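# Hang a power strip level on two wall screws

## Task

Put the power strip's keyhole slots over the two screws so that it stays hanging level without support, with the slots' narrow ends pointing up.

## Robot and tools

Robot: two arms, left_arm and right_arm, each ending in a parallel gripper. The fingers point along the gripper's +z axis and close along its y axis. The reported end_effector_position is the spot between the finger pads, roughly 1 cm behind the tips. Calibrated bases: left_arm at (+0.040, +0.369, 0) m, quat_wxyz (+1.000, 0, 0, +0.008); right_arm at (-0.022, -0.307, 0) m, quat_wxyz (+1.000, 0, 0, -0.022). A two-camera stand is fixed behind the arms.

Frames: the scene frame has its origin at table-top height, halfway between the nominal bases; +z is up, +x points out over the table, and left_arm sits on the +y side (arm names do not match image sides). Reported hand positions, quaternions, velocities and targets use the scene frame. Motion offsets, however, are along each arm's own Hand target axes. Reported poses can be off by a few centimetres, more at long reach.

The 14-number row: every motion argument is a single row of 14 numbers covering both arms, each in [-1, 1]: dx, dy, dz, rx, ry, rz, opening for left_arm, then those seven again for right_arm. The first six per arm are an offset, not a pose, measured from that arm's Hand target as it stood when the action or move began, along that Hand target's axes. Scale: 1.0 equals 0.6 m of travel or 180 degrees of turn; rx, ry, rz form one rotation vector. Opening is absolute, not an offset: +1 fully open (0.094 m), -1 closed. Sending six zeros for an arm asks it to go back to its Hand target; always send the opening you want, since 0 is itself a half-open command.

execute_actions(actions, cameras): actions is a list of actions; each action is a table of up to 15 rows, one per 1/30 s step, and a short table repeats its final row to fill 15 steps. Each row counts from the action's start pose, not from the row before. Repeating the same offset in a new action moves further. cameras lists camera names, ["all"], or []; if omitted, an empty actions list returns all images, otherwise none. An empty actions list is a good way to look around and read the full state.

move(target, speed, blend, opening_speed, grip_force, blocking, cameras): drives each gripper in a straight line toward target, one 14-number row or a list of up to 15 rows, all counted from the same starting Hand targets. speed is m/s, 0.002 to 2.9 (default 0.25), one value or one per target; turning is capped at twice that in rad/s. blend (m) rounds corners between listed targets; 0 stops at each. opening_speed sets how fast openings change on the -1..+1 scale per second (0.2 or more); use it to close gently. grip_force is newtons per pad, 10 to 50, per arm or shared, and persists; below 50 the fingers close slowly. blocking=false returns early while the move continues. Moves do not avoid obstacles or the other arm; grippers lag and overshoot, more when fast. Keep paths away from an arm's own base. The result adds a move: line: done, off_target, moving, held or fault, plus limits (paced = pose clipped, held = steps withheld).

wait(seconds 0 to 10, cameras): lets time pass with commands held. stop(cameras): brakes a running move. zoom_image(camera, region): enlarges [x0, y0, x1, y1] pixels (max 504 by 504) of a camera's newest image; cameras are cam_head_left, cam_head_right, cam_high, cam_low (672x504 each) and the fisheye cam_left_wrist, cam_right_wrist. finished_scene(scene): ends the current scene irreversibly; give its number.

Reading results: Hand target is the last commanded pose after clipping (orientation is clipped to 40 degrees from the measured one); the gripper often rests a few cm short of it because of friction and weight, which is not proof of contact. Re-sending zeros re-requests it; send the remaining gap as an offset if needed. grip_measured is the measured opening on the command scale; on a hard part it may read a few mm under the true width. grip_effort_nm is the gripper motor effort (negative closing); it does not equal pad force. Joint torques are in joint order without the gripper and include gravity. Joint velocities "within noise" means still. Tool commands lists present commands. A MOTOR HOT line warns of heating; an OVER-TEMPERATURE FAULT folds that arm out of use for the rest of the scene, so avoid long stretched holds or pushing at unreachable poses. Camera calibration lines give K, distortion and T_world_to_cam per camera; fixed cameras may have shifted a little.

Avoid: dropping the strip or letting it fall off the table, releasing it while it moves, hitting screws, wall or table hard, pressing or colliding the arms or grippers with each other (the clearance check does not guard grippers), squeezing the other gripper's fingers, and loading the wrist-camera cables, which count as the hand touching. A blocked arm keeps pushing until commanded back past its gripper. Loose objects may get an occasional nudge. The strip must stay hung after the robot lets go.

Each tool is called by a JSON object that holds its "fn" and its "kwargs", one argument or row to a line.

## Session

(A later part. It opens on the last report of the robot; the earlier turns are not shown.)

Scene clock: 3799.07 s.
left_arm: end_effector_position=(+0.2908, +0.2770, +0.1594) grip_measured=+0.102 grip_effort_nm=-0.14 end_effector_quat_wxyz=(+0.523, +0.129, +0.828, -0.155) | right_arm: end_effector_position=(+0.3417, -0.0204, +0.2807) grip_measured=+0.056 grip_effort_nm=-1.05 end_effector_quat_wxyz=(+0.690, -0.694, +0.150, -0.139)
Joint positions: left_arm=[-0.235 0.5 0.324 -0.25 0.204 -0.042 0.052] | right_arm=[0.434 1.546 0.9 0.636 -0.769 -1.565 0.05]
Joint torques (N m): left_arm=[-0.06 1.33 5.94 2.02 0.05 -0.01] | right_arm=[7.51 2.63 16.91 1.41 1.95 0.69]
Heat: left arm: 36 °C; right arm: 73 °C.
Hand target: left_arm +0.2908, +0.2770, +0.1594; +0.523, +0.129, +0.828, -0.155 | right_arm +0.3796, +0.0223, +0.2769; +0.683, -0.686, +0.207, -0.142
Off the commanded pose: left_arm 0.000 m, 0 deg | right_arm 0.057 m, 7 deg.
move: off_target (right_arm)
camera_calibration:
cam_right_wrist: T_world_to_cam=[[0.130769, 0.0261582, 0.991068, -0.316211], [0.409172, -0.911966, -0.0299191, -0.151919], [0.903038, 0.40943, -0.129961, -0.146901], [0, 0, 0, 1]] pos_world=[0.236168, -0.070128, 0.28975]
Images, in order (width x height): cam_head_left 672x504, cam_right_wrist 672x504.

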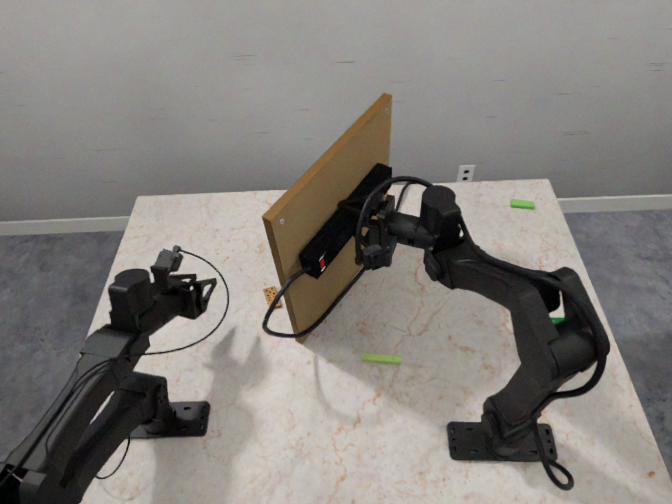

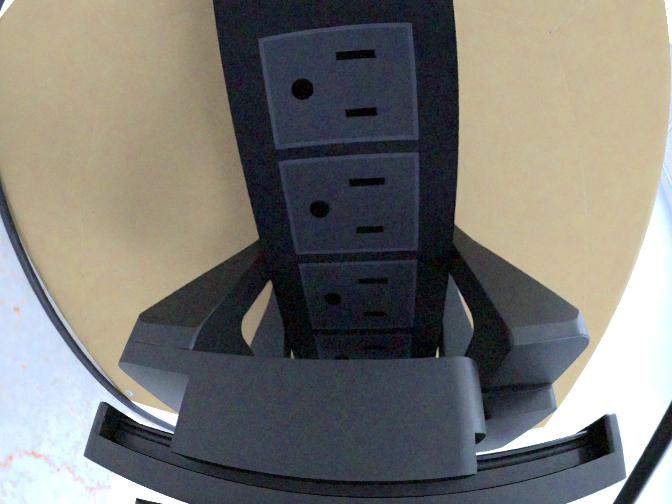

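{"fn": "move", "kwargs": {
  "target": [0,0,0,0,0,0,0.1,0,0,-0.045,0,0,0,-0.5],
  "speed": 0.03,
  "cameras": ["cam_head_left"]
}}

{"fn": "zoom_image", "kwargs": {
  "camera": "cam_head_left",
  "region": [285, 145, 405, 285]
}}

Scene clock: 3811.47 s.
left_arm: end_effector_position=(+0.2908, +0.2770, +0.1594) grip_measured=+0.102 grip_effort_nm=-0.15 end_effector_quat_wxyz=(+0.523, +0.129, +0.828, -0.155) | right_arm: end_effector_position=(+0.3409, -0.0221, +0.2834) grip_measured=+0.056 grip_effort_nm=-1.05 end_effector_quat_wxyz=(+0.692, -0.693, +0.147, -0.140)
Joint positions: left_arm=[-0.235 0.5 0.324 -0.25 0.204 -0.042 0.052] | right_arm=[0.428 1.54 0.9 0.637 -0.778 -1.565 0.05]
Joint torques (N m): left_arm=[-0.03 1.43 5.91 2.03 0.05 -0.03] | right_arm=[4.56 -1.48 12.68 1.35 1.62 0.64]
Heat: left arm: 36 °C; right arm: 74 °C.
Hand target: left_arm +0.2908, +0.2770, +0.1594; +0.523, +0.129, +0.828, -0.155 | right_arm +0.3667, -0.0014, +0.2774; +0.683, -0.686, +0.207, -0.141
Off the commanded pose: left_arm 0.000 m, 0 deg | right_arm 0.034 m, 7 deg.
move: off_target (right_arm)
Images, in order (width x height): cam_head_left 672x504.

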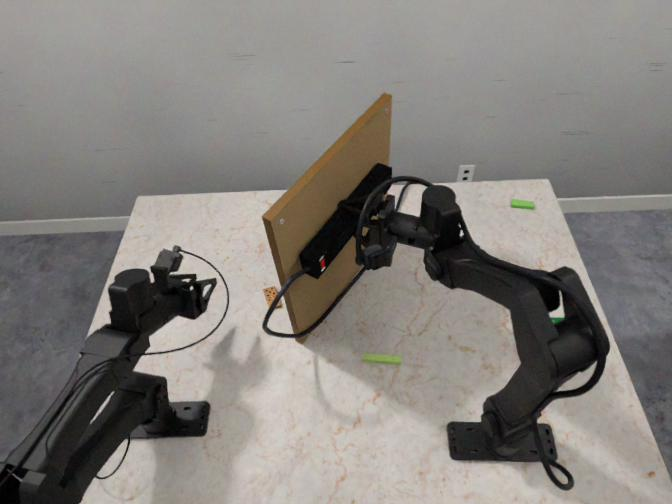

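Scaled by 3.600 from the camera's 672x504 image, which has a finer 960x720 frame.

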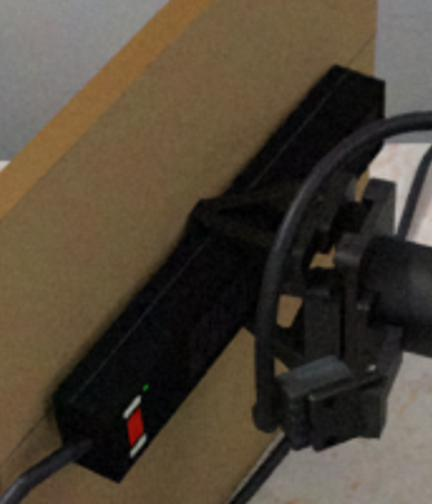

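{"fn": "move", "kwargs": {
  "target": [
    [0,0,0,0,0,0,0.1,0.006,0.004,0.03,0,0.01,0,-0.5],
    [0,0,0,0,0,0,0.1,0.006,0.02,0.03,0,0.01,-0.01,-0.5],
    [0,0,0,0,0,0,0.1,0.002,0.02,0.03,0,0.0,-0.01,-0.5]
  ],
  "speed": 0.03,
  "cameras": ["cam_head_left"]
}}

{"fn": "zoom_image", "kwargs": {
  "camera": "cam_head_left",
  "region": [285, 145, 405, 285]
}}

Scene clock: 3826.60 s.
left_arm: end_effector_position=(+0.2908, +0.2770, +0.1594) grip_measured=+0.102 grip_effort_nm=-0.15 end_effector_quat_wxyz=(+0.523, +0.129, +0.828, -0.155) | right_arm: end_effector_position=(+0.3424, -0.0207, +0.2803) grip_measured=+0.056 grip_effort_nm=-1.05 end_effector_quat_wxyz=(+0.695, -0.690, +0.140, -0.142)
Joint positions: left_arm=[-0.235 0.5 0.324 -0.25 0.204 -0.042 0.052] | right_arm=[0.428 1.561 0.894 0.678 -0.786 -1.564 0.05]
Joint torques (N m): left_arm=[-0.03 1.36 5.94 2.02 0.06 -0.01] | right_arm=[6.9 1.39 13.41 1.39 1.96 0.29]
Heat: left arm: 36 °C; right arm: 69 °C.
Hand target: left_arm +0.2908, +0.2770, +0.1594; +0.523, +0.129, +0.828, -0.155 | right_arm +0.3752, +0.0141, +0.2648; +0.680, -0.690, +0.196, -0.152
Off the commanded pose: left_arm 0.000 m, 0 deg | right_arm 0.050 m, 7 deg.
move: off_target (right_arm)
Images, in order (width x height): cam_head_left 672x504.

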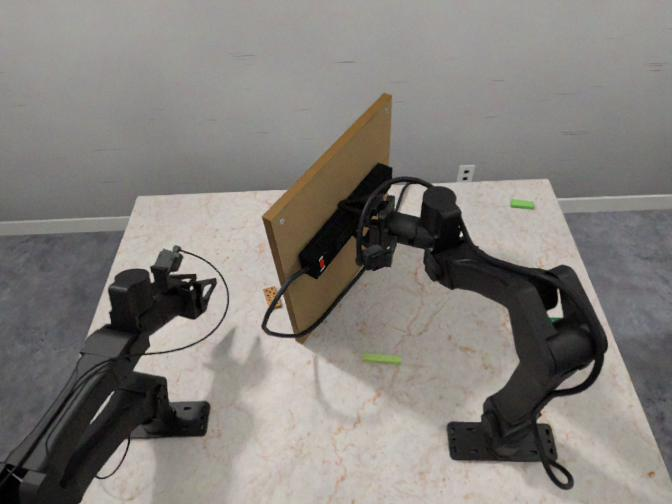

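Scaled by 3.600 from the camera's 672x504 image, which has a finer 960x720 frame.

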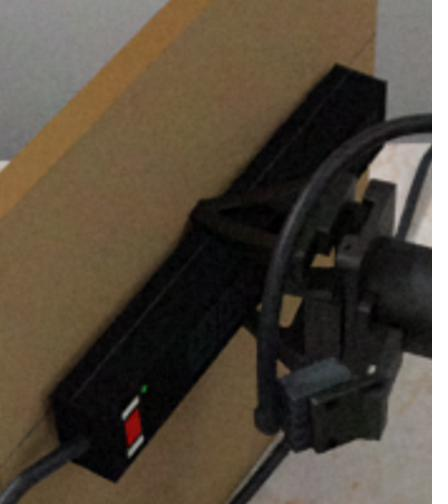

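{"fn": "move", "kwargs": {
  "target": [
    [0,0,0,0,0,0,0.1,0,0,0.01,0,0,0.02,-0.5],
    [0,0,0,0,0,0,0.1,0.006,0,0.015,0,-0.015,0.03,-0.5],
    [0,0,0,0,0,0,0.1,-0.006,0,0.015,0,-0.02,0.03,-0.5]
  ],
  "speed": 0.03,
  "cameras": ["cam_head_left"]
}}

{"fn": "zoom_image", "kwargs": {
  "camera": "cam_head_left",
  "region": [285, 145, 405, 285]
}}

Scene clock: 3838.40 s.
left_arm: end_effector_position=(+0.2908, +0.2770, +0.1594) grip_measured=+0.102 grip_effort_nm=-0.14 end_effector_quat_wxyz=(+0.523, +0.129, +0.828, -0.155) | right_arm: end_effector_position=(+0.3422, -0.0209, +0.2797) grip_measured=+0.056 grip_effort_nm=-1.05 end_effector_quat_wxyz=(+0.706, -0.687, +0.125, -0.119)
Joint positions: left_arm=[-0.235 0.5 0.324 -0.25 0.204 -0.042 0.052] | right_arm=[0.407 1.597 0.906 0.73 -0.859 -1.529 0.05]
Joint torques (N m): left_arm=[-0.06 1.4 5.96 2.03 0.04 -0.02] | right_arm=[7.97 1.4 14.84 1.08 2.03 0.93]
Heat: left arm: 36 °C; right arm: 68 °C.
Hand target: left_arm +0.2908, +0.2770, +0.1594; +0.523, +0.129, +0.828, -0.155 | right_arm +0.3765, +0.0237, +0.2649; +0.692, -0.684, +0.207, -0.098
Off the commanded pose: left_arm 0.000 m, 0 deg | right_arm 0.058 m, 10 deg.
move: off_target (right_arm)
Images, in order (width x height): cam_head_left 672x504.

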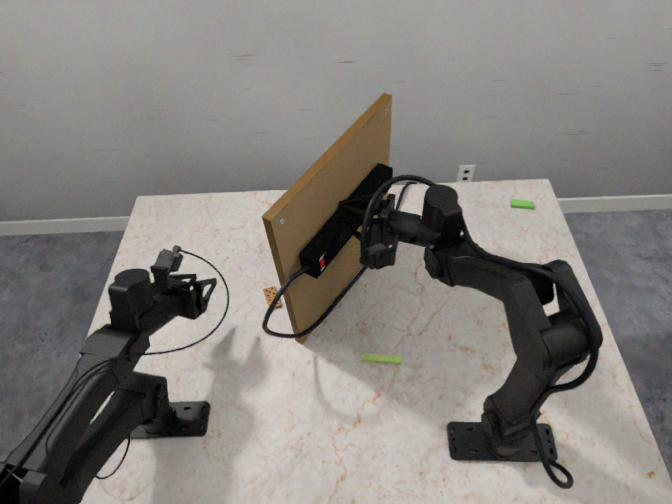

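Scaled by 3.600 from the camera's 672x504 image, which has a finer 960x720 frame.

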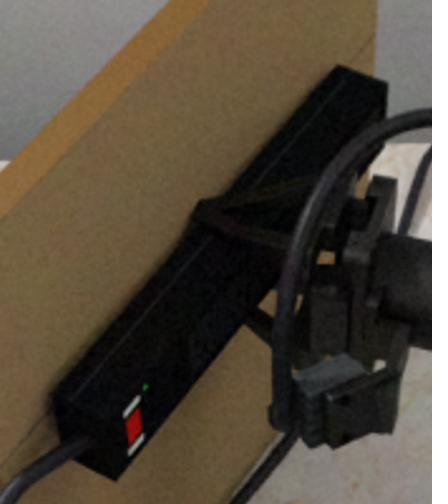

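{"fn": "move", "kwargs": {
  "target": [0,0,0,0,0,0,0.1,0,-0.03,-0.11,0,0.03,0,-0.5],
  "speed": 0.04,
  "cameras": ["cam_head_left"]
}}

{"fn": "zoom_image", "kwargs": {
  "camera": "cam_head_left",
  "region": [285, 145, 405, 285]
}}

Scene clock: 3852.73 s.
left_arm: end_effector_position=(+0.2908, +0.2770, +0.1594) grip_measured=+0.102 grip_effort_nm=-0.15 end_effector_quat_wxyz=(+0.523, +0.129, +0.828, -0.155) | right_arm: end_effector_position=(+0.3438, -0.0292, +0.2706) grip_measured=+0.056 grip_effort_nm=-1.05 end_effector_quat_wxyz=(+0.678, -0.695, +0.213, -0.105)
Joint positions: left_arm=[-0.235 0.5 0.324 -0.25 0.204 -0.042 0.052] | right_arm=[0.422 1.519 0.889 0.551 -0.742 -1.48 0.05]
Joint torques (N m): left_arm=[-0.06 1.32 5.97 2.03 0.05 -0.03] | right_arm=[0.03 -9.29 7.41 1.6 0.78 0.36]
Heat: left arm: 36 °C; right arm: 68 °C.
Hand target: left_arm +0.2908, +0.2770, +0.1594; +0.523, +0.129, +0.828, -0.155 | right_arm +0.3512, -0.0369, +0.2842; +0.682, -0.679, +0.239, -0.130
Off the commanded pose: left_arm 0.000 m, 0 deg | right_arm 0.017 m, 5 deg.
move: off_target (right_arm)
Images, in order (width x height): cam_head_left 672x504.

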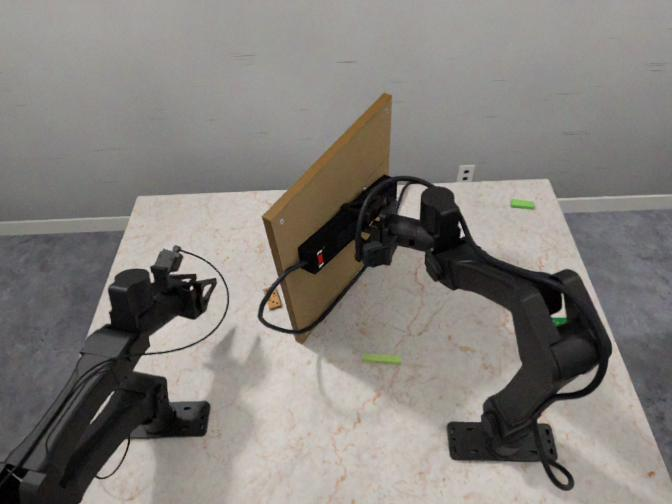

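Scaled by 3.600 from the camera's 672x504 image, which has a finer 960x720 frame.

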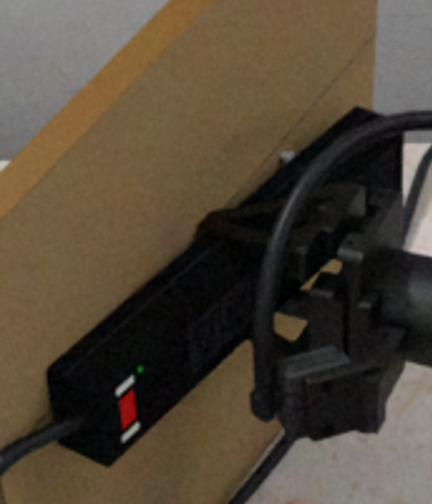

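{"fn": "move", "kwargs": {
  "target": [0,0,0,0,0,0,0.1,0,-0.005,0.005,0,0,-0.04,-0.5],
  "speed": 0.04,
  "cameras": ["cam_head_left"]
}}

{"fn": "zoom_image", "kwargs": {
  "camera": "cam_head_left",
  "region": [285, 145, 405, 285]
}}

Scene clock: 3861.40 s.
left_arm: end_effector_position=(+0.2908, +0.2770, +0.1594) grip_measured=+0.102 grip_effort_nm=-0.15 end_effector_quat_wxyz=(+0.523, +0.129, +0.828, -0.155) | right_arm: end_effector_position=(+0.3448, -0.0307, +0.2721) grip_measured=+0.056 grip_effort_nm=-1.05 end_effector_quat_wxyz=(+0.671, -0.704, +0.183, -0.142)
Joint positions: left_arm=[-0.235 0.5 0.324 -0.25 0.204 -0.042 0.052] | right_arm=[0.422 1.512 0.889 0.545 -0.729 -1.576 0.05]
Joint torques (N m): left_arm=[-0.05 1.32 5.94 2.02 0.06 -0.01] | right_arm=[0.46 -8.2 8.85 1.57 0.74 0.04]
Heat: left arm: 36 °C; right arm: 65 °C.
Hand target: left_arm +0.2908, +0.2770, +0.1594; +0.523, +0.129, +0.828, -0.155 | right_arm +0.3532, -0.0345, +0.2871; +0.673, -0.692, +0.196, -0.173
Off the commanded pose: left_arm 0.000 m, 0 deg | right_arm 0.018 m, 4 deg.
move: off_target (right_arm)
Images, in order (width x height): cam_head_left 672x504.

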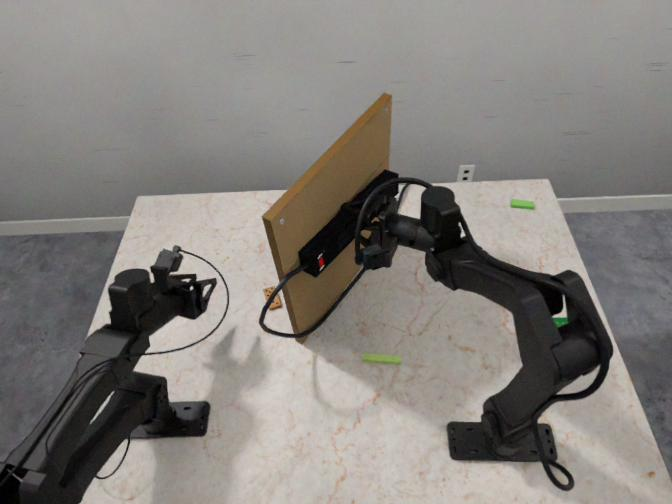

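Scaled by 3.600 from the camera's 672x504 image, which has a finer 960x720 frame.

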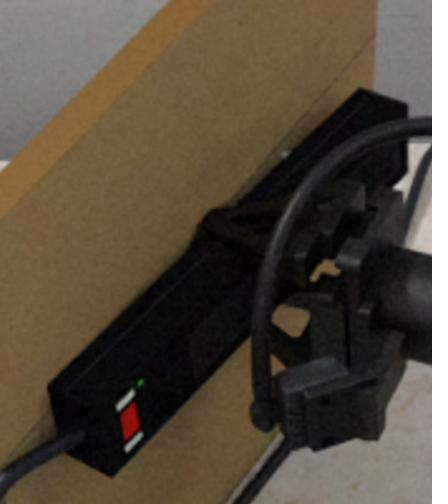

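{"fn": "move", "kwargs": {
  "target": [
    [0,0,0,0,0,0,0.1,0,-0.008,0,0,0,-0.014,-0.5],
    [0,0,0,0,0,0,0.1,0,-0.008,0.02,0,-0.03,-0.014,-0.5]
  ],
  "speed": 0.03,
  "cameras": ["cam_head_left"]
}}

{"fn": "zoom_image", "kwargs": {
  "camera": "cam_head_left",
  "region": [285, 145, 405, 285]
}}

Scene clock: 3875.57 s.
left_arm: end_effector_position=(+0.2908, +0.2770, +0.1594) grip_measured=+0.102 grip_effort_nm=-0.15 end_effector_quat_wxyz=(+0.523, +0.129, +0.828, -0.155) | right_arm: end_effector_position=(+0.3458, -0.0296, +0.2743) grip_measured=+0.056 grip_effort_nm=-1.05 end_effector_quat_wxyz=(+0.668, -0.716, +0.145, -0.142)
Joint positions: left_arm=[-0.235 0.5 0.324 -0.25 0.204 -0.042 0.052] | right_arm=[0.402 1.535 0.934 0.503 -0.801 -1.651 0.05]
Joint torques (N m): left_arm=[0.02 1.35 5.96 2.02 0.06 -0.02] | right_arm=[0.7 -4.59 12.45 1.78 0.29 0.36]
Heat: left arm: 36 °C; right arm: 63 °C.
Hand target: left_arm +0.2908, +0.2770, +0.1594; +0.523, +0.129, +0.828, -0.155 | right_arm +0.3594, -0.0241, +0.2913; +0.677, -0.704, +0.149, -0.155
Off the commanded pose: left_arm 0.000 m, 0 deg | right_arm 0.023 m, 2 deg.
move: off_target (right_arm)
Images, in order (width x height): cam_head_left 672x504.

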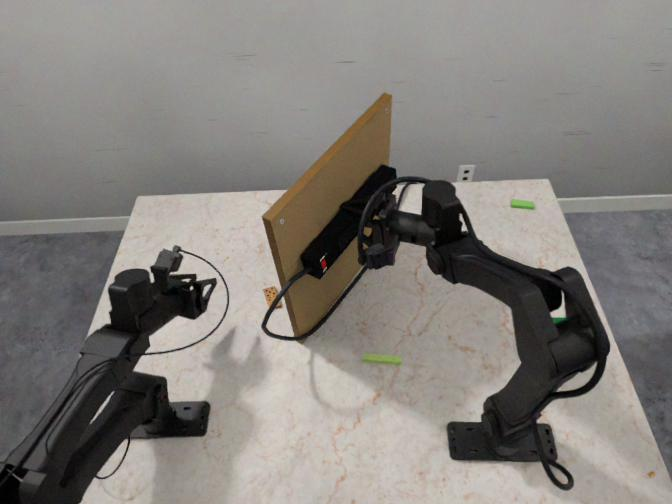

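Scaled by 3.600 from the camera's 672x504 image, which has a finer 960x720 frame.

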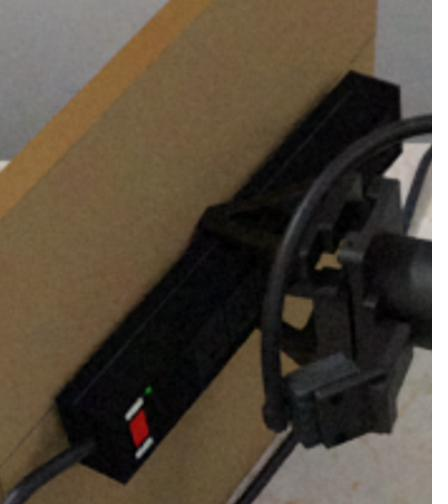

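{"fn": "move", "kwargs": {
  "target": [0,0,0,0,0,0,0.1,-0.003,-0.012,0.0,0.014,0,0.006,-0.5],
  "speed": 0.03,
  "cameras": ["cam_head_left"]
}}

{"fn": "zoom_image", "kwargs": {
  "camera": "cam_head_left",
  "region": [285, 145, 405, 285]
}}

Scene clock: 3889.20 s.
left_arm: end_effector_position=(+0.2908, +0.2770, +0.1594) grip_measured=+0.102 grip_effort_nm=-0.15 end_effector_quat_wxyz=(+0.523, +0.129, +0.828, -0.155) | right_arm: end_effector_position=(+0.3449, -0.0292, +0.2757) grip_measured=+0.056 grip_effort_nm=-1.05 end_effector_quat_wxyz=(+0.673, -0.712, +0.156, -0.128)
Joint positions: left_arm=[-0.235 0.5 0.324 -0.25 0.204 -0.042 0.052] | right_arm=[0.402 1.535 0.934 0.51 -0.807 -1.608 0.05]
Joint torques (N m): left_arm=[-0.09 1.32 5.94 2.02 0.03 -0.02] | right_arm=[0.92 -4.81 10.8 2.44 0.35 0.47]
Heat: left arm: 36 °C; right arm: 64 °C.
Hand target: left_arm +0.2908, +0.2770, +0.1594; +0.523, +0.129, +0.828, -0.155 | right_arm +0.3578, -0.0230, +0.2985; +0.694, -0.687, +0.152, -0.152
Off the commanded pose: left_arm 0.000 m, 0 deg | right_arm 0.027 m, 5 deg.
move: off_target (right_arm)
Images, in order (width x height): cam_head_left 672x504.

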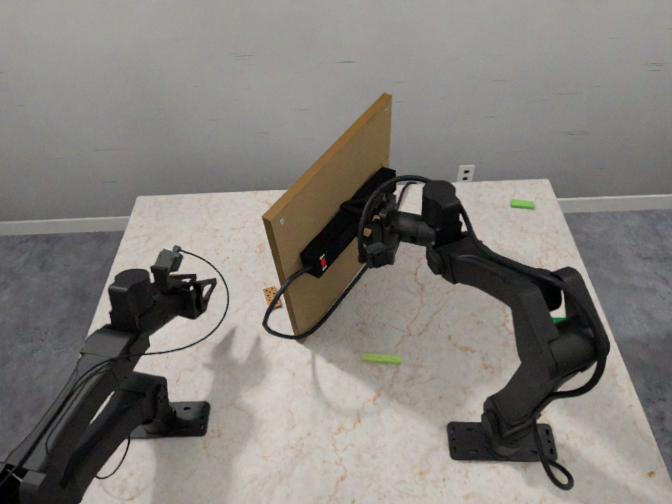

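Scaled by 3.600 from the camera's 672x504 image, which has a finer 960x720 frame.

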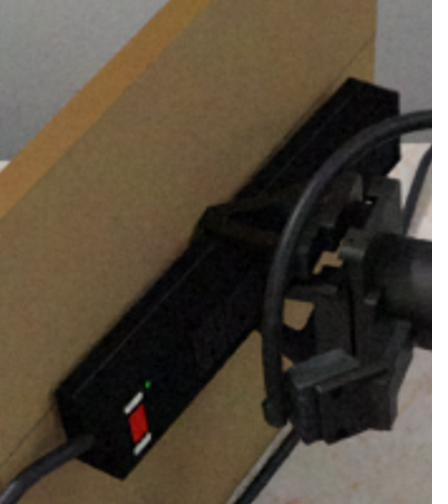

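{"fn": "move", "kwargs": {
  "target": [
    [0,0,0,0,0,0,0.1,-0.004,-0.016,0.0,0,0,-0.012,-0.5],
    [0,0,0,0,0,0,0.1,-0.006,-0.016,0.01,0,-0.02,-0.012,-0.5]
  ],
  "speed": 0.03,
  "cameras": ["cam_head_left"]
}}

{"fn": "zoom_image", "kwargs": {
  "camera": "cam_head_left",
  "region": [285, 145, 405, 285]
}}

Scene clock: 3903.07 s.
left_arm: end_effector_position=(+0.2908, +0.2770, +0.1594) grip_measured=+0.102 grip_effort_nm=-0.15 end_effector_quat_wxyz=(+0.523, +0.129, +0.828, -0.155) | right_arm: end_effector_position=(+0.3452, -0.0290, +0.2753) grip_measured=+0.056 grip_effort_nm=-1.05 end_effector_quat_wxyz=(+0.674, -0.716, +0.137, -0.119)
Joint positions: left_arm=[-0.235 0.5 0.324 -0.25 0.204 -0.042 0.052] | right_arm=[0.387 1.557 0.955 0.506 -0.862 -1.63 0.05]
Joint torques (N m): left_arm=[-0.05 1.33 5.97 2.02 0.07 -0.02] | right_arm=[1.74 -5.31 13.61 2.12 0.22 0.4]
Heat: left arm: 36 °C; right arm: 64 °C.
Hand target: left_arm +0.2908, +0.2770, +0.1594; +0.523, +0.129, +0.828, -0.155 | right_arm +0.3571, -0.0162, +0.3081; +0.695, -0.695, +0.118, -0.143
Off the commanded pose: left_arm 0.000 m, 0 deg | right_arm 0.037 m, 5 deg.
move: off_target (right_arm)
Images, in order (width x height): cam_head_left 672x504.

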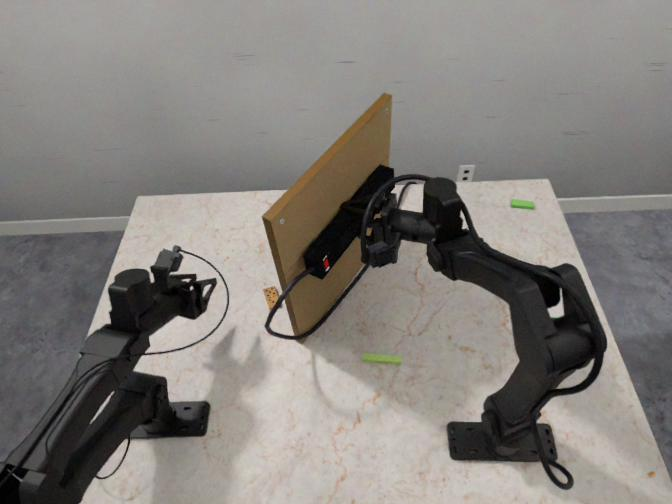

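Scaled by 3.600 from the camera's 672x504 image, which has a finer 960x720 frame.

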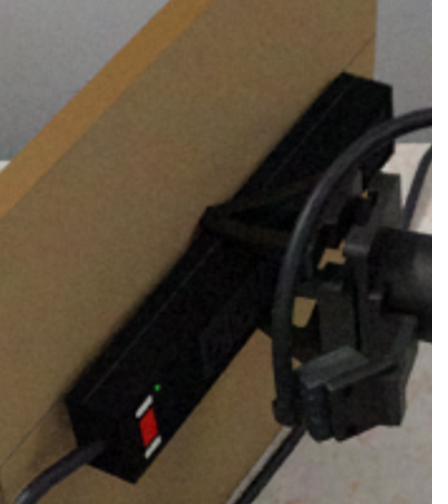

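{"fn": "move", "kwargs": {
  "target": [0,0,0,0,0,0,0.1,-0.002,0.006,-0.032,0,0,0.008,-0.5],
  "speed": 0.03,
  "cameras": ["cam_head_left"]
}}

{"fn": "zoom_image", "kwargs": {
  "camera": "cam_head_left",
  "region": [285, 145, 405, 285]
}}

Scene clock: 3912.03 s.
left_arm: end_effector_position=(+0.2908, +0.2770, +0.1594) grip_measured=+0.102 grip_effort_nm=-0.14 end_effector_quat_wxyz=(+0.523, +0.129, +0.828, -0.155) | right_arm: end_effector_position=(+0.3486, -0.0334, +0.2778) grip_measured=+0.056 grip_effort_nm=-1.05 end_effector_quat_wxyz=(+0.677, -0.712, +0.142, -0.122)
Joint positions: left_arm=[-0.235 0.5 0.324 -0.25 0.204 -0.042 0.052] | right_arm=[0.375 1.557 0.955 0.52 -0.862 -1.614 0.05]
Joint torques (N m): left_arm=[-0.02 1.37 5.87 2.02 0.05 -0.02] | right_arm=[-0.25 -8.08 9.65 2.05 -0.22 0.38]
Heat: left arm: 36 °C; right arm: 65 °C.
Hand target: left_arm +0.2908, +0.2770, +0.1594; +0.523, +0.129, +0.828, -0.155 | right_arm +0.3491, -0.0336, +0.3043; +0.697, -0.693, +0.126, -0.134
Off the commanded pose: left_arm 0.000 m, 0 deg | right_arm 0.026 m, 4 deg.
move: off_target (right_arm)
Images, in order (width x height): cam_head_left 672x504.

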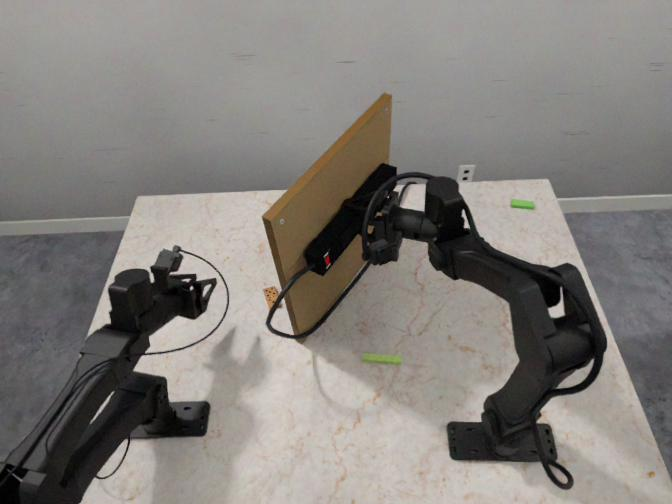

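Scaled by 3.600 from the camera's 672x504 image, which has a finer 960x720 frame.

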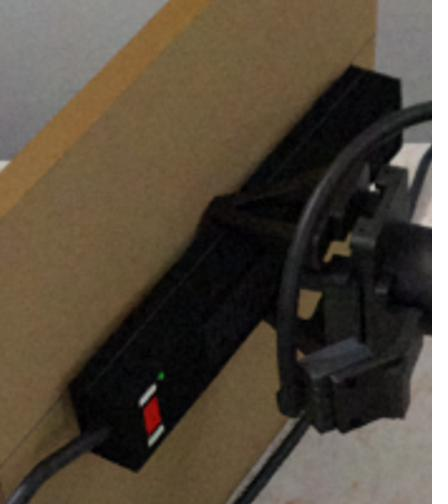

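{"fn": "move", "kwargs": {
  "target": [0,0,0,0,0,0,0.1,-0.01,0,0.012,0,0,0,-0.5],
  "speed": 0.03,
  "cameras": ["cam_head_left"]
}}

{"fn": "zoom_image", "kwargs": {
  "camera": "cam_head_left",
  "region": [285, 145, 405, 285]
}}

Scene clock: 3925.77 s.
left_arm: end_effector_position=(+0.2908, +0.2770, +0.1594) grip_measured=+0.102 grip_effort_nm=-0.15 end_effector_quat_wxyz=(+0.523, +0.129, +0.828, -0.155) | right_arm: end_effector_position=(+0.3509, -0.0337, +0.2778) grip_measured=+0.056 grip_effort_nm=-1.05 end_effector_quat_wxyz=(+0.676, -0.711, +0.148, -0.127)
Joint positions: left_arm=[-0.235 0.5 0.324 -0.25 0.204 -0.042 0.052] | right_arm=[0.377 1.557 0.955 0.521 -0.845 -1.613 0.05]
Joint torques (N m): left_arm=[-0.08 1.35 5.91 2.02 0.04 -0.01] | right_arm=[1.63 -8.08 9.51 2.05 -0.06 0.42]
Heat: left arm: 36 °C; right arm: 63 °C.
Hand target: left_arm +0.2908, +0.2770, +0.1594; +0.523, +0.129, +0.828, -0.155 | right_arm +0.3461, -0.0248, +0.3043; +0.697, -0.693, +0.126, -0.134
Off the commanded pose: left_arm 0.000 m, 0 deg | right_arm 0.028 m, 4 deg.
move: off_target (right_arm)
Images, in order (width x height): cam_head_left 672x504.

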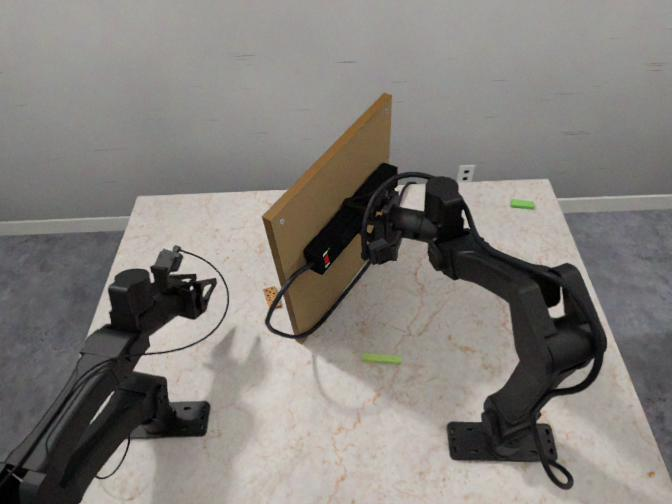

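Scaled by 3.600 from the camera's 672x504 image, which has a finer 960x720 frame.

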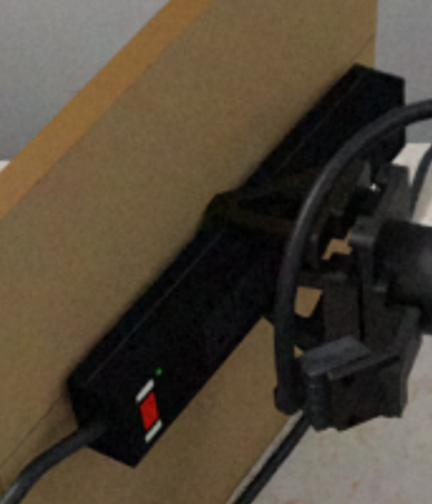

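{"fn": "move", "kwargs": {
  "target": [0,0,0,0,0,0,0.1,-0.012,0,0.006,0,0,0,-0.5],
  "speed": 0.03,
  "cameras": ["cam_head_left"]
}}

{"fn": "zoom_image", "kwargs": {
  "camera": "cam_head_left",
  "region": [285, 145, 405, 285]
}}

Scene clock: 3937.57 s.
left_arm: end_effector_position=(+0.2908, +0.2770, +0.1594) grip_measured=+0.102 grip_effort_nm=-0.14 end_effector_quat_wxyz=(+0.523, +0.129, +0.828, -0.155) | right_arm: end_effector_position=(+0.3510, -0.0331, +0.2777) grip_measured=+0.056 grip_effort_nm=-1.05 end_effector_quat_wxyz=(+0.676, -0.711, +0.149, -0.128)
Joint positions: left_arm=[-0.235 0.5 0.324 -0.25 0.204 -0.042 0.052] | right_arm=[0.38 1.557 0.955 0.521 -0.84 -1.612 0.05]
Joint torques (N m): left_arm=[-0.06 1.32 5.97 2.03 0.07 -0.03] | right_arm=[3.11 -8.95 8.58 2.1 0.1 0.41]
Heat: left arm: 36 °C; right arm: 62 °C.
Hand target: left_arm +0.2908, +0.2770, +0.1594; +0.523, +0.129, +0.828, -0.155 | right_arm +0.3407, -0.0188, +0.3043; +0.697, -0.693, +0.126, -0.134
Off the commanded pose: left_arm 0.000 m, 0 deg | right_arm 0.032 m, 4 deg.
move: off_target (right_arm)
Images, in order (width x height): cam_head_left 672x504.

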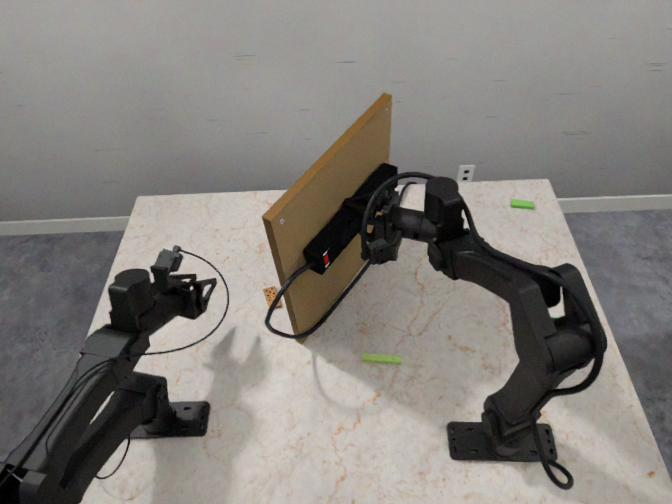

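Scaled by 3.600 from the camera's 672x504 image, which has a finer 960x720 frame.

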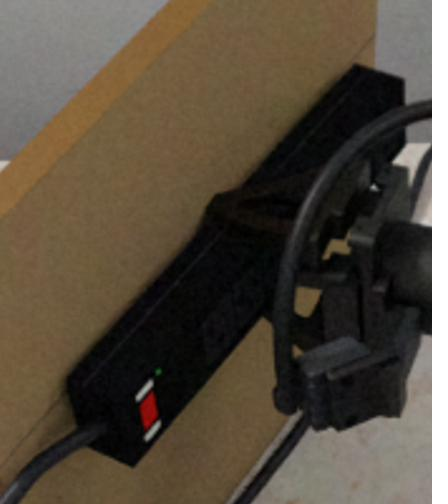

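{"fn": "move", "kwargs": {
  "target": [0,0,0,0,0,0,0.1,-0.014,0.004,0.004,0,0,0,-0.5],
  "speed": 0.03,
  "cameras": ["cam_head_left"]
}}

{"fn": "zoom_image", "kwargs": {
  "camera": "cam_head_left",
  "region": [285, 145, 405, 285]
}}

Scene clock: 3944.30 s.
left_arm: end_effector_position=(+0.2908, +0.2770, +0.1594) grip_measured=+0.102 grip_effort_nm=-0.14 end_effector_quat_wxyz=(+0.523, +0.129, +0.828, -0.155) | right_arm: end_effector_position=(+0.3505, -0.0324, +0.2776) grip_measured=+0.056 grip_effort_nm=-1.05 end_effector_quat_wxyz=(+0.675, -0.708, +0.156, -0.139)
Joint positions: left_arm=[-0.235 0.5 0.324 -0.25 0.204 -0.042 0.052] | right_arm=[0.393 1.543 0.936 0.534 -0.799 -1.61 0.05]
Joint torques (N m): left_arm=[-0.1 1.36 5.91 2.03 0.05 -0.01] | right_arm=[4.04 -8.9 8.38 2.09 -0.11 0.4]
Heat: left arm: 36 °C; right arm: 62 °C.
Hand target: left_arm +0.2908, +0.2770, +0.1594; +0.523, +0.129, +0.828, -0.155 | right_arm +0.3338, -0.0135, +0.3019; +0.697, -0.693, +0.126, -0.134
Off the commanded pose: left_arm 0.000 m, 0 deg | right_arm 0.035 m, 5 deg.
move: off_target (right_arm)
Images, in order (width x height): cam_head_left 672x504.

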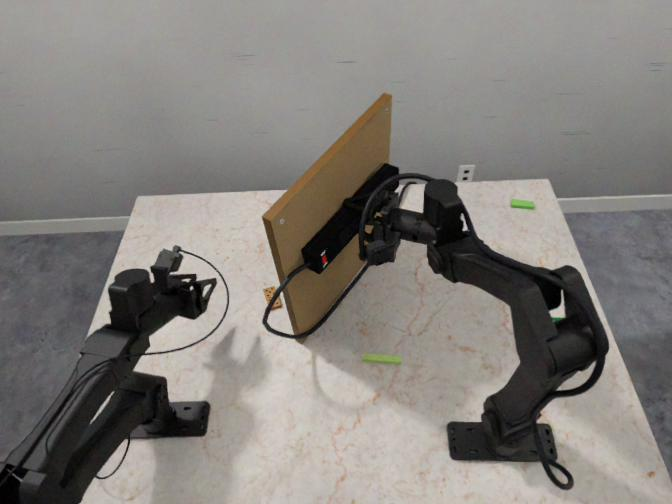

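Scaled by 3.600 from the camera's 672x504 image, which has a finer 960x720 frame.

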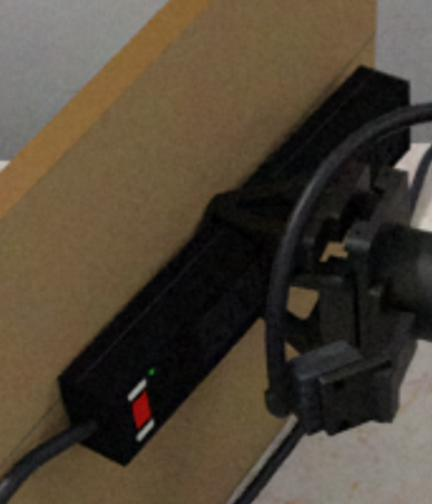

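{"fn": "move", "kwargs": {
  "target": [
    [0,0,0,0,0,0,0.1,0.02,-0.006,-0.04,0,0.04,0,-0.5],
    [0,0,0,0,0,0,0.1,0.02,-0.012,-0.04,0.01,0.06,0,-0.5]
  ],
  "speed": 0.04,
  "cameras": ["cam_head_left"]
}}

{"fn": "zoom_image", "kwargs": {
  "camera": "cam_head_left",
  "region": [285, 145, 405, 285]
}}

Scene clock: 3963.93 s.
left_arm: end_effector_position=(+0.2908, +0.2770, +0.1594) grip_measured=+0.102 grip_effort_nm=-0.15 end_effector_quat_wxyz=(+0.523, +0.129, +0.828, -0.155) | right_arm: end_effector_position=(+0.3379, -0.0390, +0.2756) grip_measured=+0.056 grip_effort_nm=-1.05 end_effector_quat_wxyz=(+0.668, -0.698, +0.195, -0.171)
Joint positions: left_arm=[-0.235 0.5 0.324 -0.25 0.204 -0.042 0.052] | right_arm=[0.432 1.444 0.834 0.546 -0.659 -1.587 0.05]
Joint torques (N m): left_arm=[-0.03 1.33 5.98 2.02 0.05 -0.02] | right_arm=[1.21 -9.26 7.9 2.31 0.52 0.44]
Heat: left arm: 36 °C; right arm: 59 °C.
Hand target: left_arm +0.2908, +0.2770, +0.1594; +0.523, +0.129, +0.828, -0.155 | right_arm +0.3362, -0.0403, +0.3090; +0.693, -0.666, +0.189, -0.201
Off the commanded pose: left_arm 0.000 m, 0 deg | right_arm 0.034 m, 6 deg.
move: off_target (right_arm)
Images, in order (width x height): cam_head_left 672x504.

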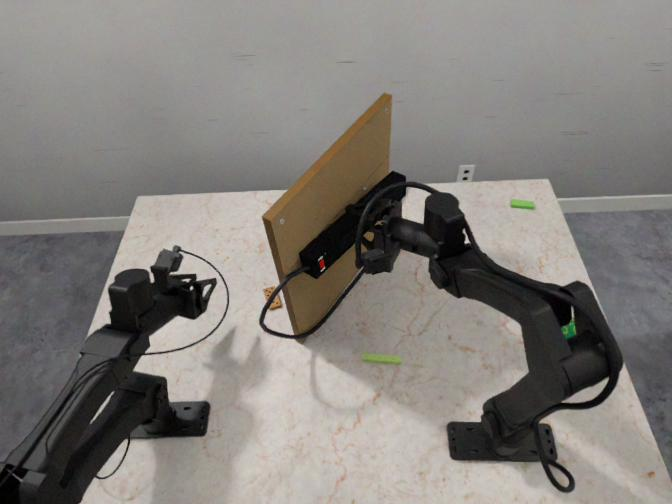

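Scaled by 3.600 from the camera's 672x504 image, which has a finer 960x720 frame.

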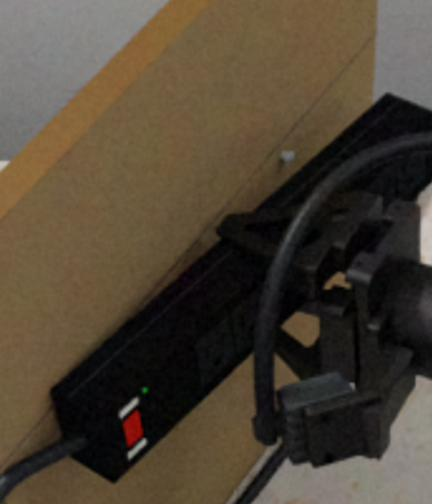

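{"fn": "move", "kwargs": {
  "target": [0,0,0,0,0,0,0.1,0,-0.004,0.06,0,0.07,0,-0.5],
  "speed": 0.04,
  "cameras": ["cam_head_left"]
}}

{"fn": "zoom_image", "kwargs": {
  "camera": "cam_head_left",
  "region": [285, 145, 405, 285]
}}

Scene clock: 3981.03 s.
left_arm: end_effector_position=(+0.2908, +0.2770, +0.1594) grip_measured=+0.102 grip_effort_nm=-0.14 end_effector_quat_wxyz=(+0.523, +0.129, +0.828, -0.155) | right_arm: end_effector_position=(+0.3409, -0.0262, +0.2771) grip_measured=+0.056 grip_effort_nm=-1.05 end_effector_quat_wxyz=(-0.632, +0.687, -0.264, +0.241)
Joint positions: left_arm=[-0.235 0.5 0.324 -0.25 0.204 -0.042 0.052] | right_arm=[0.584 1.397 0.834 0.475 -0.299 -1.595 0.05]
Joint torques (N m): left_arm=[-0.05 1.33 6 2.03 0.04 -0.01] | right_arm=[3.48 -2.36 12.59 2.87 0.9 0.47]
Heat: left arm: 36 °C; right arm: 59 °C.
Hand target: left_arm +0.2908, +0.2770, +0.1594; +0.523, +0.129, +0.828, -0.155 | right_arm +0.3552, -0.0099, +0.3130; -0.668, +0.640, -0.264, +0.273
Off the commanded pose: left_arm 0.000 m, 0 deg | right_arm 0.042 m, 8 deg.
move: off_target (right_arm)
Images, in order (width x height): cam_head_left 672x504.

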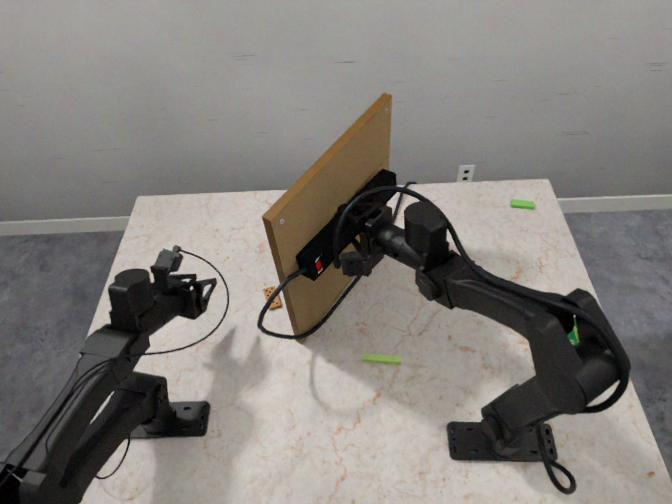

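Scaled by 3.600 from the camera's 672x504 image, which has a finer 960x720 frame.

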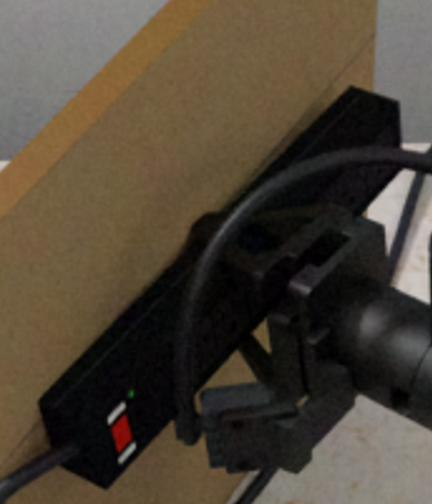

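{"fn": "move", "kwargs": {
  "target": [0,0,0,0,0,0,0.1,0,0,-0.07,0,-0.05,0,-0.5],
  "speed": 0.05,
  "cameras": ["cam_head_left"]
}}

{"fn": "zoom_image", "kwargs": {
  "camera": "cam_head_left",
  "region": [285, 145, 405, 285]
}}

Scene clock: 3992.73 s.
left_arm: end_effector_position=(+0.2908, +0.2770, +0.1594) grip_measured=+0.102 grip_effort_nm=-0.14 end_effector_quat_wxyz=(+0.523, +0.129, +0.828, -0.155) | right_arm: end_effector_position=(+0.3342, -0.0373, +0.2734) grip_measured=+0.056 grip_effort_nm=-1.05 end_effector_quat_wxyz=(+0.648, -0.693, +0.234, -0.211)
Joint positions: left_arm=[-0.235 0.5 0.324 -0.25 0.204 -0.042 0.052] | right_arm=[0.505 1.385 0.795 0.511 -0.469 -1.595 0.05]
Joint torques (N m): left_arm=[-0.05 1.33 5.96 2.01 0.04 -0.03] | right_arm=[-0.36 -9.47 7.65 2.47 -0.34 0.39]
Heat: left arm: 36 °C; right arm: 60 °C.
Hand target: left_arm +0.2908, +0.2770, +0.1594; +0.523, +0.129, +0.828, -0.155 | right_arm +0.3256, -0.0397, +0.3112; +0.686, -0.660, +0.211, -0.222
Off the commanded pose: left_arm 0.000 m, 0 deg | right_arm 0.039 m, 7 deg.
move: off_target (right_arm)
Images, in order (width x height): cam_head_left 672x504.

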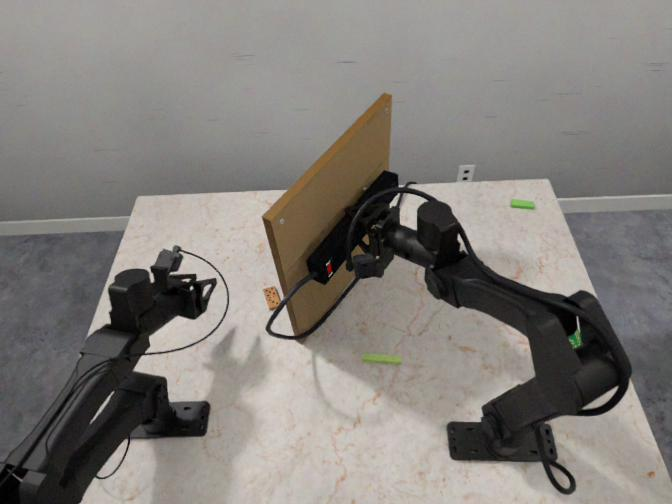

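Scaled by 3.600 from the camera's 672x504 image, which has a finer 960x720 frame.

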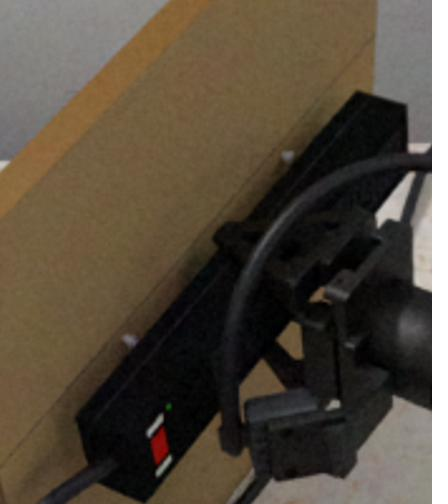

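{"fn": "move", "kwargs": {
  "target": [0,0,0,0,0,0,0.1,0,-0.016,-0.015,0,-0.005,0,-0.5],
  "speed": 0.05
}}

{"fn": "move", "kwargs": {
  "target": [0,0,0,0,0,0,0.1,0,-0.008,0,0,0,0,-0.5],
  "speed": 0.05,
  "cameras": ["cam_head_left"]
}}

{"fn": "zoom_image", "kwargs": {
  "camera": "cam_head_left",
  "region": [285, 145, 405, 285]
}}

Scene clock: 4007.13 s.
left_arm: end_effector_position=(+0.2908, +0.2770, +0.1594) grip_measured=+0.102 grip_effort_nm=-0.15 end_effector_quat_wxyz=(+0.523, +0.129, +0.828, -0.155) | right_arm: end_effector_position=(+0.3291, -0.0450, +0.2874) grip_measured=+0.056 grip_effort_nm=-1.05 end_effector_quat_wxyz=(+0.658, -0.687, +0.222, -0.212)
Joint positions: left_arm=[-0.235 0.5 0.324 -0.25 0.204 -0.042 0.052] | right_arm=[0.479 1.345 0.795 0.5 -0.51 -1.594 0.05]
Joint torques (N m): left_arm=[-0.09 1.36 5.91 2.03 0.04 -0.04] | right_arm=[-0.32 -8.9 8.72 2.11 -0.36 0.44]
Heat: left arm: 36 °C; right arm: 58 °C.
Hand target: left_arm +0.2908, +0.2770, +0.1594; +0.523, +0.129, +0.828, -0.155 | right_arm +0.3202, -0.0473, +0.3204; +0.688, -0.661, +0.206, -0.217
Off the commanded pose: left_arm 0.000 m, 0 deg | right_arm 0.034 m, 5 deg.
move: off_target (right_arm)

Scene clock: 4007.93 s.
left_arm: end_effector_position=(+0.2908, +0.2770, +0.1594) grip_measured=+0.102 grip_effort_nm=-0.14 end_effector_quat_wxyz=(+0.523, +0.129, +0.828, -0.155) | right_arm: end_effector_position=(+0.3277, -0.0455, +0.2859) grip_measured=+0.056 grip_effort_nm=-1.05 end_effector_quat_wxyz=(+0.655, -0.690, +0.226, -0.208)
Joint positions: left_arm=[-0.235 0.5 0.324 -0.25 0.204 -0.042 0.052] | right_arm=[0.479 1.338 0.795 0.48 -0.511 -1.594 0.05]
Joint torques (N m): left_arm=[-0.06 1.37 5.97 2.04 0.05 -0.01] | right_arm=[-0.39 -8.99 9.81 2.07 -0.35 0.42]
Heat: left arm: 36 °C; right arm: 58 °C.
Hand target: left_arm +0.2908, +0.2770, +0.1594; +0.523, +0.129, +0.828, -0.155 | right_arm +0.3201, -0.0475, +0.3252; +0.688, -0.661, +0.206, -0.217
Off the commanded pose: left_arm 0.000 m, 0 deg | right_arm 0.040 m, 6 deg.
move: off_target (right_arm)
Images, in order (width x height): cam_head_left 672x504.

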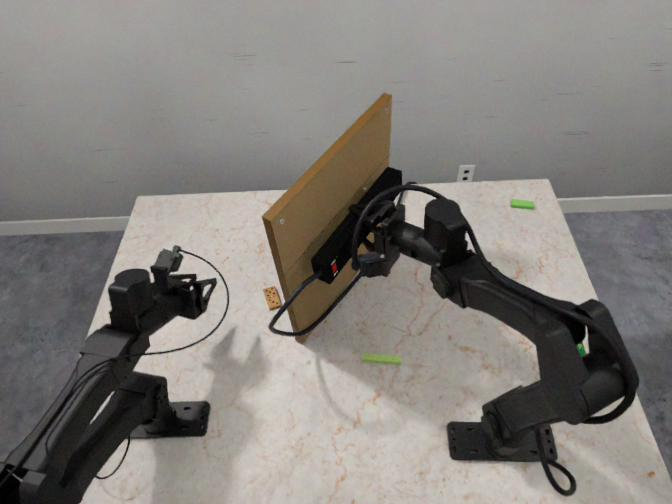

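Scaled by 3.600 from the camera's 672x504 image, which has a finer 960x720 frame.

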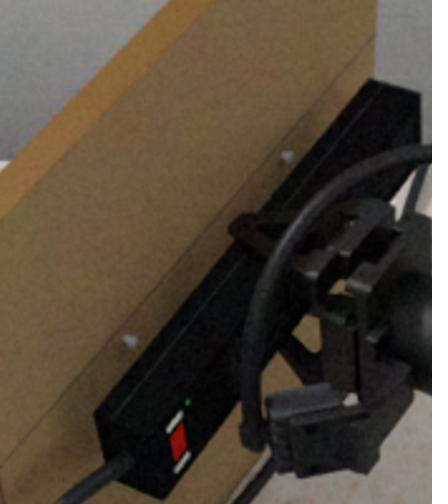

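{"fn": "move", "kwargs": {
  "target": [
    [0,0,0,0,0,0,0.1,-0.012,-0.016,0,0,-0.005,0.006,-0.5],
    [0,0,0,0,0,0,0.1,-0.012,-0.016,0.02,0,-0.02,0.006,-0.5]
  ],
  "speed": 0.05,
  "cameras": ["cam_head_left"]
}}

{"fn": "zoom_image", "kwargs": {
  "camera": "cam_head_left",
  "region": [285, 145, 405, 285]
}}

Scene clock: 4019.33 s.
left_arm: end_effector_position=(+0.2908, +0.2770, +0.1594) grip_measured=+0.102 grip_effort_nm=-0.15 end_effector_quat_wxyz=(+0.523, +0.129, +0.828, -0.155) | right_arm: end_effector_position=(+0.3209, -0.0396, +0.3018) grip_measured=+0.056 grip_effort_nm=-1.05 end_effector_quat_wxyz=(+0.665, -0.691, +0.212, -0.187)
Joint positions: left_arm=[-0.235 0.5 0.324 -0.25 0.204 -0.042 0.052] | right_arm=[0.479 1.327 0.842 0.432 -0.564 -1.576 0.05]
Joint torques (N m): left_arm=[0.01 1.35 5.93 2.02 0.05 -0.02] | right_arm=[0.16 -4.85 11.6 2.24 -0.33 0.46]
Heat: left arm: 36 °C; right arm: 58 °C.
Hand target: left_arm +0.2908, +0.2770, +0.1594; +0.523, +0.129, +0.828, -0.155 | right_arm +0.3207, -0.0338, +0.3352; +0.696, -0.666, +0.190, -0.189
Off the commanded pose: left_arm 0.000 m, 0 deg | right_arm 0.034 m, 5 deg.
move: off_target (right_arm)
Images, in order (width x height): cam_head_left 672x504.

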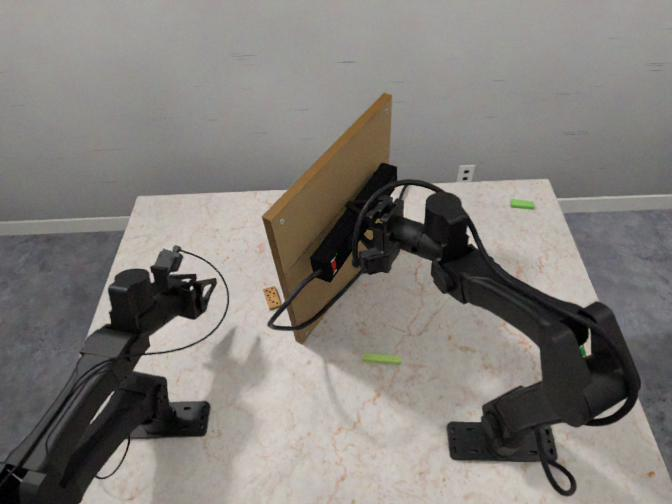

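Scaled by 3.600 from the camera's 672x504 image, which has a finer 960x720 frame.

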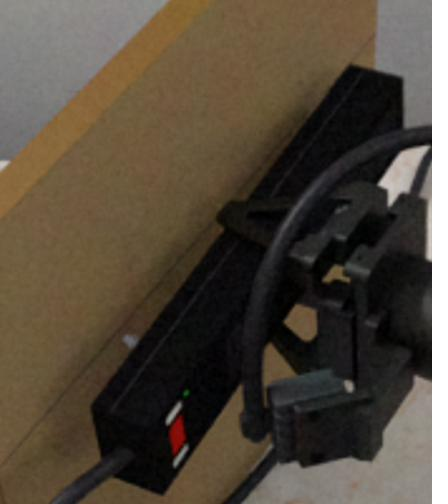

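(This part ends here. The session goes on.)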